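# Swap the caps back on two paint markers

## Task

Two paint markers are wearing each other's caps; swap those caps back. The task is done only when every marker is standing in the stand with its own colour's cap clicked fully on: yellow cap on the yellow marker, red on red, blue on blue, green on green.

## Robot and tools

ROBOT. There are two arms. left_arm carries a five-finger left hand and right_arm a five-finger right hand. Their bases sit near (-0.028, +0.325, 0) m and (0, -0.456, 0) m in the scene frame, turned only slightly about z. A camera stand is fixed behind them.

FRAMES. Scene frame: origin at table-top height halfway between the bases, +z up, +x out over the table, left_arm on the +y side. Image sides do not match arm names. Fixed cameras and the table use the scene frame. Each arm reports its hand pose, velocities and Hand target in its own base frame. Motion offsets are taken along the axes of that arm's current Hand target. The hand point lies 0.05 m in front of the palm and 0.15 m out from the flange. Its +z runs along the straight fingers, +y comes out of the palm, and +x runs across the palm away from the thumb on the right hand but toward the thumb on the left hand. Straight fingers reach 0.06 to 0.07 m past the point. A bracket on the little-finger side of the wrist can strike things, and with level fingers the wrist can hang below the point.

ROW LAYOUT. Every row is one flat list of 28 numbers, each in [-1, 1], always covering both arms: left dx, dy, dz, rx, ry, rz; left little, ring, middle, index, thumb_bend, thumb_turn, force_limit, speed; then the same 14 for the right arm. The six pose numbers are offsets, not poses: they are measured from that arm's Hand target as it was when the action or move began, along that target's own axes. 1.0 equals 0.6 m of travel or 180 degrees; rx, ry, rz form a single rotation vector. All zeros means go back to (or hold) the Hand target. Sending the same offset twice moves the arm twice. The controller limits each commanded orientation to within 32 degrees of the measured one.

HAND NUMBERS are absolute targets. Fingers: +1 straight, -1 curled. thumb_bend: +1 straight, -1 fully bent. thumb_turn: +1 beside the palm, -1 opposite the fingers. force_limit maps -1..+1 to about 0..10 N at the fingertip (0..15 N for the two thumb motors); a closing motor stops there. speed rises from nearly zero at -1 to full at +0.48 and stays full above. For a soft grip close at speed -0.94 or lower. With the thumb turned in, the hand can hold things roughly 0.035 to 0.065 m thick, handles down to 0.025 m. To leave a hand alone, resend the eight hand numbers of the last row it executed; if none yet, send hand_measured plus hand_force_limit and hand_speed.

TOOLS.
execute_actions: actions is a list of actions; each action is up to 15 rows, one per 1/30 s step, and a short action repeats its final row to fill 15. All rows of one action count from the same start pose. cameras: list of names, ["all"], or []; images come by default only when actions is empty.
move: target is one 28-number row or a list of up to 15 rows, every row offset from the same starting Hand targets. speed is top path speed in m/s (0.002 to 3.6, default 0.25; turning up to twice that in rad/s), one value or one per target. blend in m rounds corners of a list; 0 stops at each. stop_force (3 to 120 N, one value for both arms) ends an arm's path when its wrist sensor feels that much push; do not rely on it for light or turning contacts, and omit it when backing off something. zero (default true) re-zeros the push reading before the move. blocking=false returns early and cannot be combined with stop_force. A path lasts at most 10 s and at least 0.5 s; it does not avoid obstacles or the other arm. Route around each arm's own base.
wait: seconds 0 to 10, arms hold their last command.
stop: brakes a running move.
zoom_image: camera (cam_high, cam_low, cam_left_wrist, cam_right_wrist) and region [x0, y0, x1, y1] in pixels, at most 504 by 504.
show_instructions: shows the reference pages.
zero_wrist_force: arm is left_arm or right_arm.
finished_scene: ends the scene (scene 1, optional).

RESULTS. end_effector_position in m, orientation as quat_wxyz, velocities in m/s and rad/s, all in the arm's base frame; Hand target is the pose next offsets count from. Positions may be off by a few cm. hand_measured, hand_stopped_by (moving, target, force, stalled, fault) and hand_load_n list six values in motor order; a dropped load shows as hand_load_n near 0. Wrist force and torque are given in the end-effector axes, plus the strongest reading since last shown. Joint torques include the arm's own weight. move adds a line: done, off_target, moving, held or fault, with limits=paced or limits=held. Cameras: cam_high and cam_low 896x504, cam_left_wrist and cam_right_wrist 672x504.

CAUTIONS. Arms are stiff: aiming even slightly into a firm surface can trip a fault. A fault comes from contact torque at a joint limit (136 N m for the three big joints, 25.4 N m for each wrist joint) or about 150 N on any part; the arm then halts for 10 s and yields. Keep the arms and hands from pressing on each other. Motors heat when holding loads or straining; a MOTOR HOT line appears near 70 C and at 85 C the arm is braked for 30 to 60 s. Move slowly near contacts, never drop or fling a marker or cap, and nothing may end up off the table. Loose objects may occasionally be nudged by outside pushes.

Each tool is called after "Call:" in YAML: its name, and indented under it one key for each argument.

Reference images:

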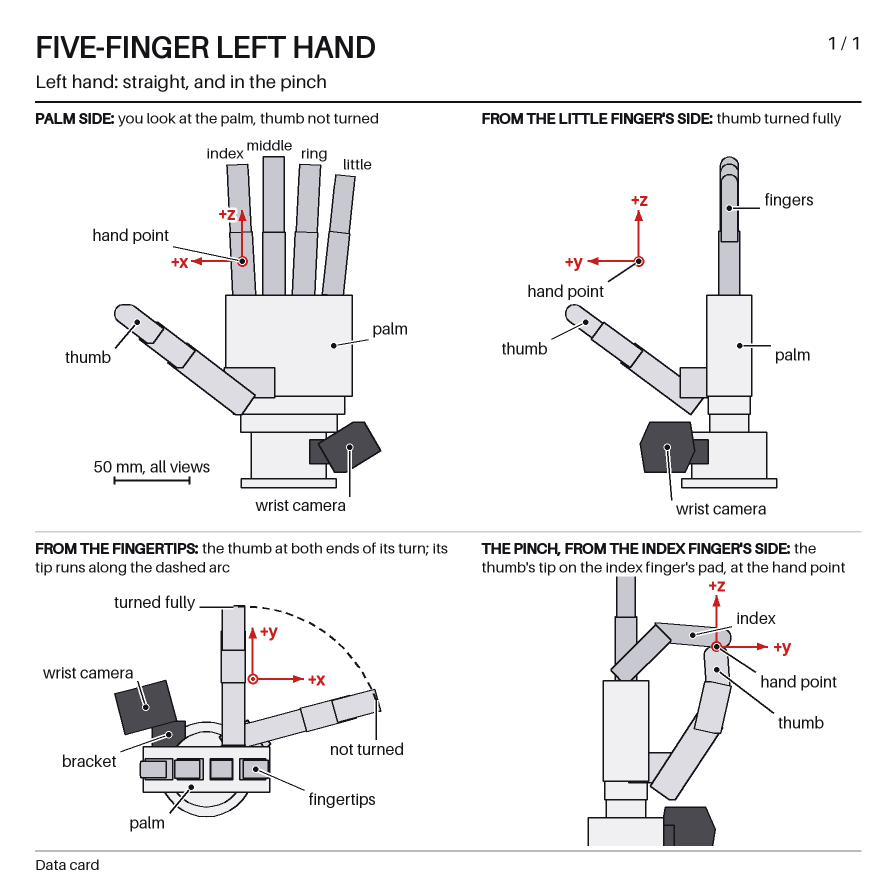

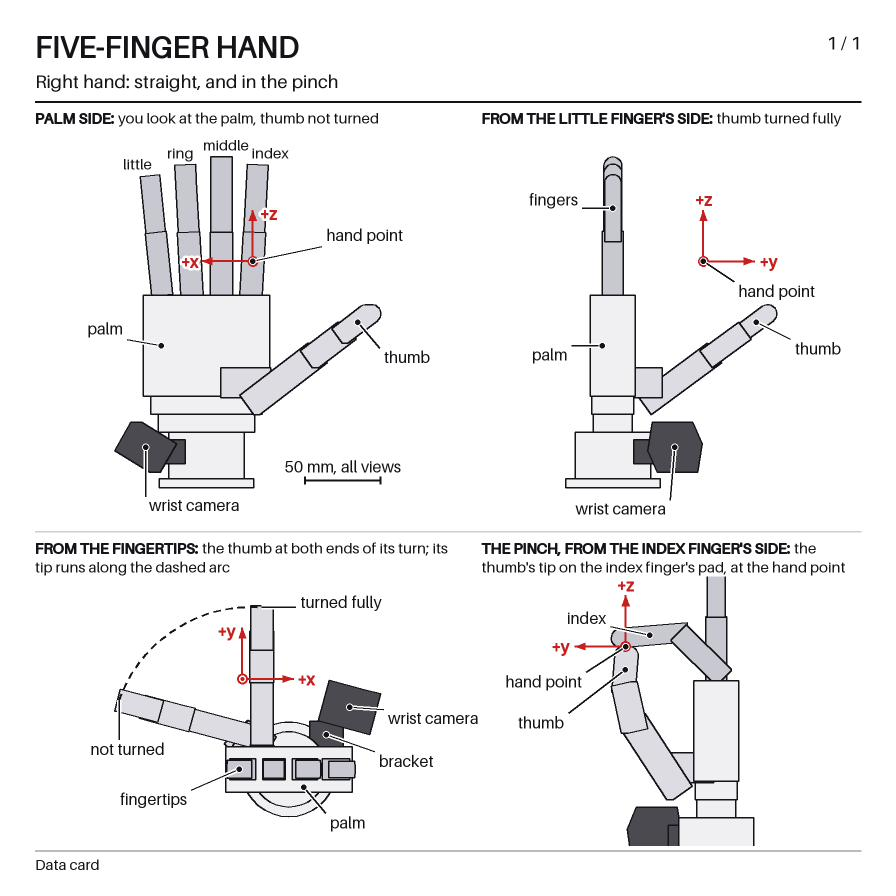

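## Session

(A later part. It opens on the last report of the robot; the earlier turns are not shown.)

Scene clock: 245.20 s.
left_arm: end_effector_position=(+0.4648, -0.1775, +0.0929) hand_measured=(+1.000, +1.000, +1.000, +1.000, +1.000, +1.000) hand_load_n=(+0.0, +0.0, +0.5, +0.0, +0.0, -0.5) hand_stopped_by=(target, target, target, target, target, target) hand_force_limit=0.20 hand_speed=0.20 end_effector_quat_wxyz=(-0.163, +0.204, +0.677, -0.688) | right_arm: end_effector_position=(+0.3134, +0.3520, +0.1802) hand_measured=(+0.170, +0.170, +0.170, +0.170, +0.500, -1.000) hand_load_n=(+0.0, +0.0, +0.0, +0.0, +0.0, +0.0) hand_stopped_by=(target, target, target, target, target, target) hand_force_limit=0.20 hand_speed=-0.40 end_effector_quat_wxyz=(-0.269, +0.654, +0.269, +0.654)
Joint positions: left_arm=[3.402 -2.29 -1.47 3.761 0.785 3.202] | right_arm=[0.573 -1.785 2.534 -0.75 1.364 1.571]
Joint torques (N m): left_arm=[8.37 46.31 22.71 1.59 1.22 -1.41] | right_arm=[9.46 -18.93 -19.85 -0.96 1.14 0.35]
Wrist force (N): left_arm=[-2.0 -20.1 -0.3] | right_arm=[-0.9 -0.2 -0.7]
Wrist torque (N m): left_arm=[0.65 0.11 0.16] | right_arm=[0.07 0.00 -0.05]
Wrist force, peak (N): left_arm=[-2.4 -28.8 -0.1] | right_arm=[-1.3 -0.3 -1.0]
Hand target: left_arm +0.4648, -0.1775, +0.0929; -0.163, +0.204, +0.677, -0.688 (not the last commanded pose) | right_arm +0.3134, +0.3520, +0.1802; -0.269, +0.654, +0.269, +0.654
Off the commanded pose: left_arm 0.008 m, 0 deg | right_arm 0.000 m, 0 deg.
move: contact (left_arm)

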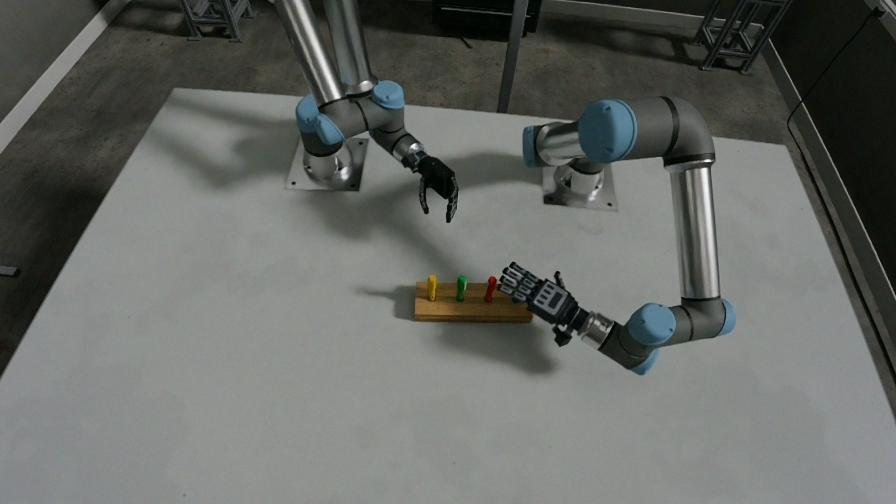

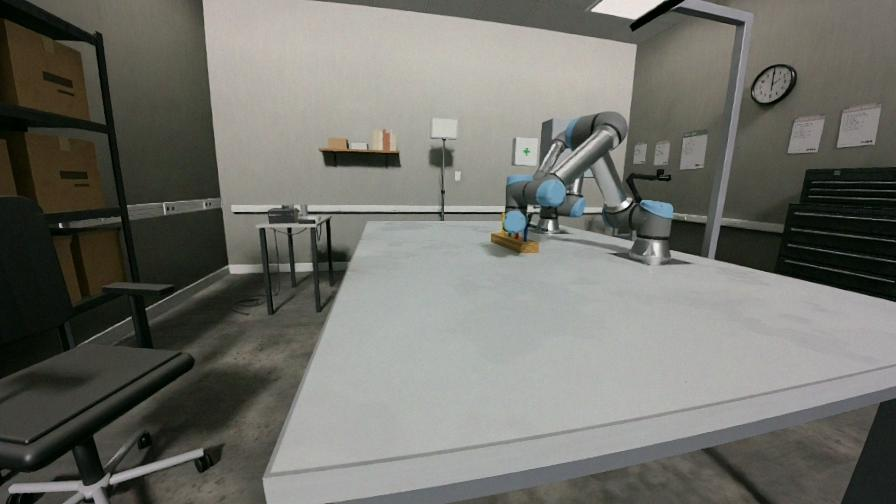

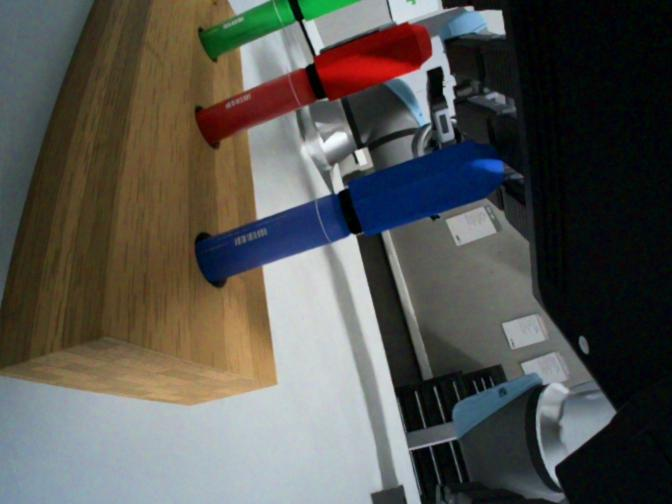

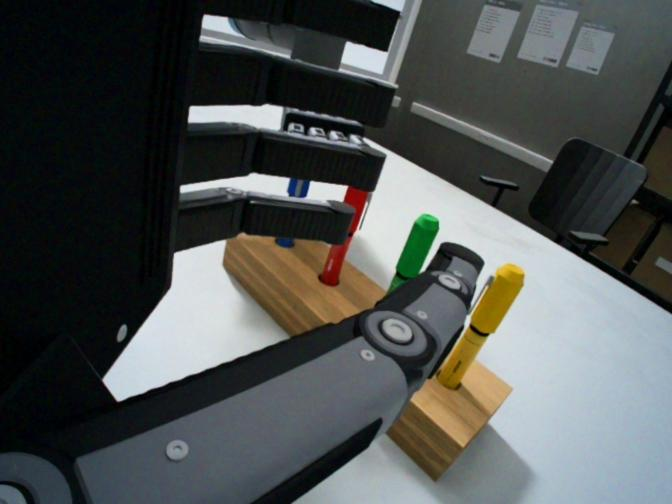

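Call:
move:
  target: [-0.0085,-0.1414,0,0,0,0,1,1,1,1,1,1,0.2,0.2,0,0,0,0,0,0,0.17,0.17,0.17,0.17,0.5,-1,0.2,-0.4]
  speed: 0.12

Call:
move:
  target: [0,-0.06,-0.15,0,0,0,1,1,1,1,1,1,0.2,0.2,0,0,0,0,0,0,0.17,0.17,0.17,0.17,0.5,-1,0.2,-0.4]
  speed: 0.25
  cameras: ["all"]

Call:
zoom_image:
  camera: "cam_low"
  region: [488, 205, 544, 261]

Call:
zoom_image:
  camera: "cam_high"
  region: [400, 250, 560, 340]

Call:
zoom_image:
  camera: "cam_left_wrist"
  region: [0, 0, 400, 400]

Scene clock: 246.53 s.
left_arm: end_effector_position=(+0.4648, -0.1775, +0.1779) hand_measured=(+1.000, +1.000, +1.000, +1.000, +1.000, +1.000) hand_load_n=(+0.0, +0.0, +0.0, -0.5, +0.0, -0.5) hand_stopped_by=(target, target, target, target, target, target) hand_force_limit=0.20 hand_speed=0.20 end_effector_quat_wxyz=(-0.163, +0.204, +0.677, -0.688) | right_arm: end_effector_position=(+0.3134, +0.3520, +0.1802) hand_measured=(+0.170, +0.170, +0.170, +0.170, +0.500, -1.000) hand_load_n=(+0.0, +0.0, +0.0, +0.0, +0.0, +0.0) hand_stopped_by=(target, target, target, target, target, target) hand_force_limit=0.20 hand_speed=-0.40 end_effector_quat_wxyz=(-0.269, +0.654, +0.269, +0.654)
Joint positions: left_arm=[3.402 -2.188 -1.401 3.589 0.785 3.201] | right_arm=[0.573 -1.785 2.534 -0.75 1.364 1.571]
Joint torques (N m): left_arm=[5.57 33.51 10.48 -1.14 0.77 2.31] | right_arm=[7.56 -18.51 -21.58 -0.77 1.07 0.25]
Wrist force (N): left_arm=[0.6 2.8 -0.6] | right_arm=[-1.2 -0.1 -0.9]
Wrist torque (N m): left_arm=[0.48 -0.08 0.01] | right_arm=[0.09 0.04 -0.05]
Wrist force, peak (N): left_arm=[-1.9 -20.2 -0.1] | right_arm=[-1.4 -0.4 -0.9]
Hand target: left_arm +0.4648, -0.1775, +0.1779; -0.163, +0.204, +0.677, -0.688 | right_arm +0.3134, +0.3520, +0.1802; -0.269, +0.654, +0.269, +0.654
Off the commanded pose: left_arm 0.000 m, 0 deg | right_arm 0.000 m, 0 deg.
move: done

Scene clock: 247.43 s.
left_arm: end_effector_position=(+0.5080, -0.0986, +0.2138) hand_measured=(+1.000, +1.000, +1.000, +1.000, +1.000, +1.000) hand_load_n=(+0.0, +0.0, +0.0, +0.0, +0.0, +0.0) hand_stopped_by=(target, target, target, target, target, target) hand_force_limit=0.20 hand_speed=0.20 end_effector_quat_wxyz=(-0.163, +0.204, +0.677, -0.688) | right_arm: end_effector_position=(+0.3134, +0.3520, +0.1802) hand_measured=(+0.170, +0.170, +0.170, +0.170, +0.500, -1.000) hand_load_n=(+0.0, +0.0, +0.0, -0.5, +0.0, +0.0) hand_stopped_by=(target, target, target, target, target, target) hand_force_limit=0.20 hand_speed=-0.40 end_effector_quat_wxyz=(-0.269, +0.654, +0.269, +0.654)
Joint positions: left_arm=[3.501 -2.276 -1.153 3.428 0.884 3.202] | right_arm=[0.573 -1.785 2.534 -0.75 1.364 1.571]
Joint torques (N m): left_arm=[-0.92 53.96 26.95 -2.1 0.02 2.14] | right_arm=[9.63 -18.03 -21.81 -0.92 1.22 0.08]
Wrist force (N): left_arm=[0.5 3.0 -1.0] | right_arm=[-1.1 0.0 -0.7]
Wrist torque (N m): left_arm=[0.49 -0.08 -0.04] | right_arm=[0.10 0.02 -0.05]
Wrist force, peak (N): left_arm=[0.4 3.8 1.1] | right_arm=[-1.4 -0.3 -0.7]
Hand target: left_arm +0.5080, -0.0985, +0.2138; -0.163, +0.204, +0.677, -0.688 | right_arm +0.3134, +0.3520, +0.1802; -0.269, +0.654, +0.269, +0.654
Off the commanded pose: left_arm 0.000 m, 0 deg | right_arm 0.000 m, 0 deg.
move: done

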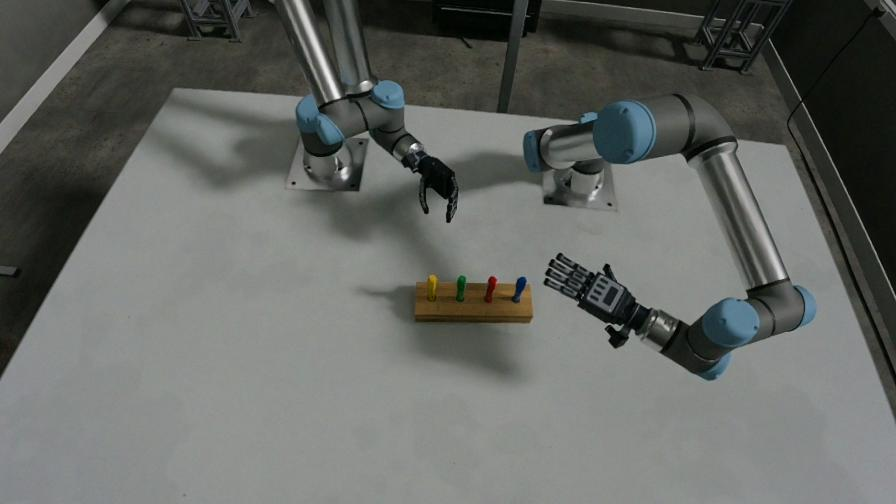

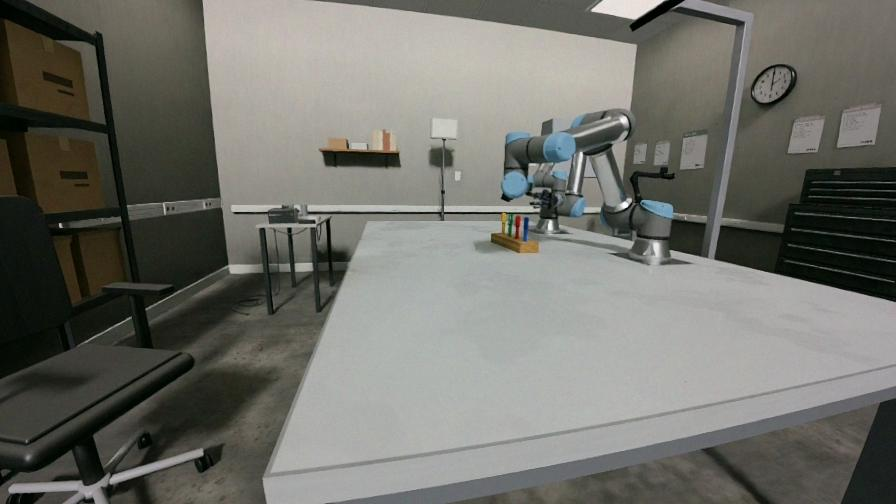

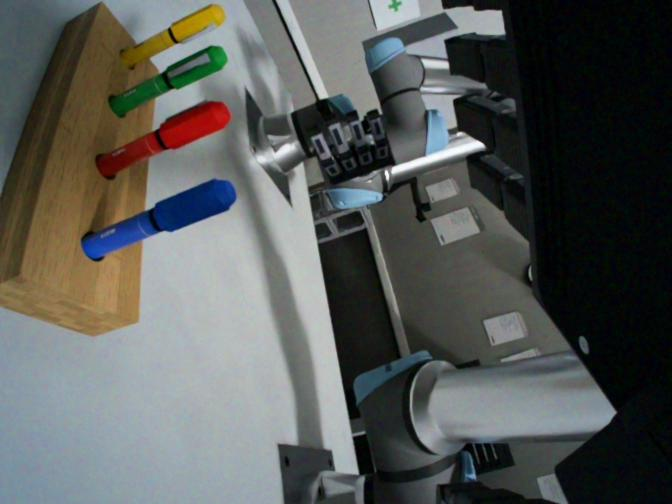

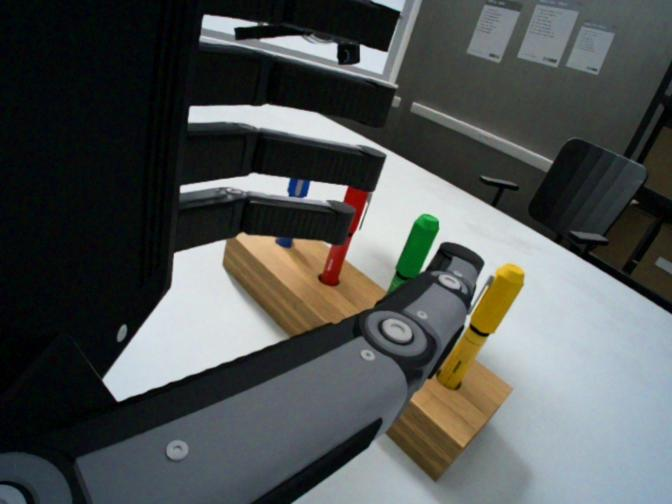

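Scaled by 9.000 from the camera's 896x504 image, which has a finer 1280x720 frame.

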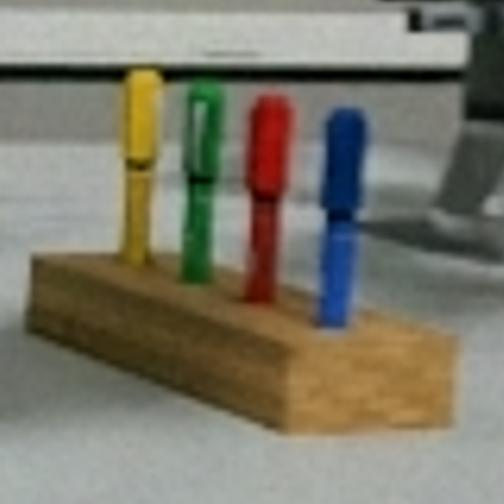

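Scaled by 3.150 from the camera's 896x504 image, which has a finer 1280x720 frame.

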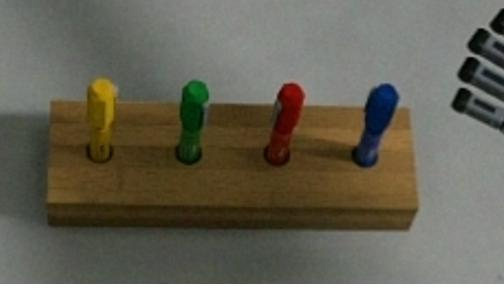

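Scaled by 1.260 from the camera's 672x504 image, which has a finer 960x720 frame.

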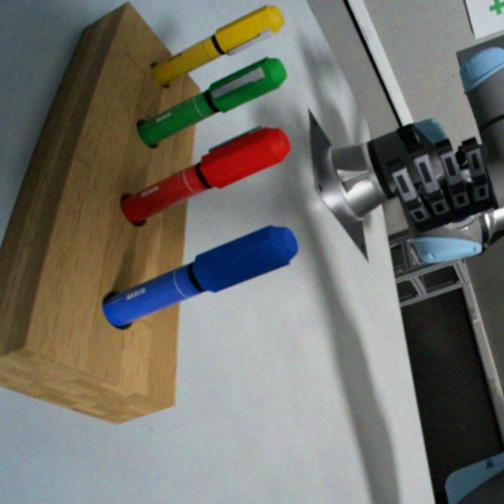

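Call:
zoom_image:
  camera: "cam_left_wrist"
  region: [80, 90, 250, 270]

Call:
zoom_image:
  camera: "cam_low"
  region: [508, 212, 538, 242]

Scaled by 2.800 from the camera's 672x504 image, which has a finer 960x720 frame.

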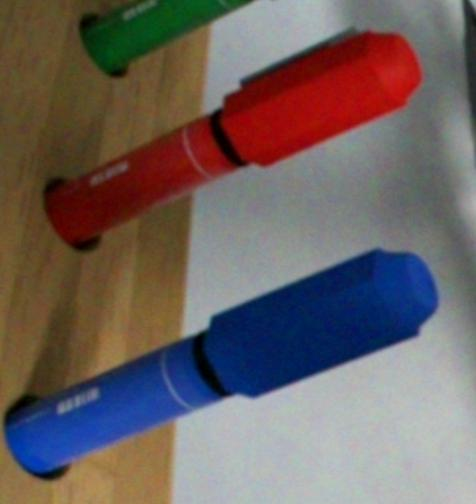

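Scaled by 16.800 from the camera's 896x504 image, which has a finer 1280x720 frame.

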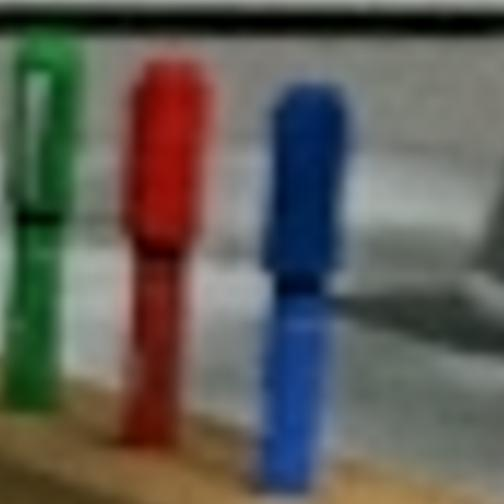

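Call:
finished_scene:

The scene is finished: the task was done.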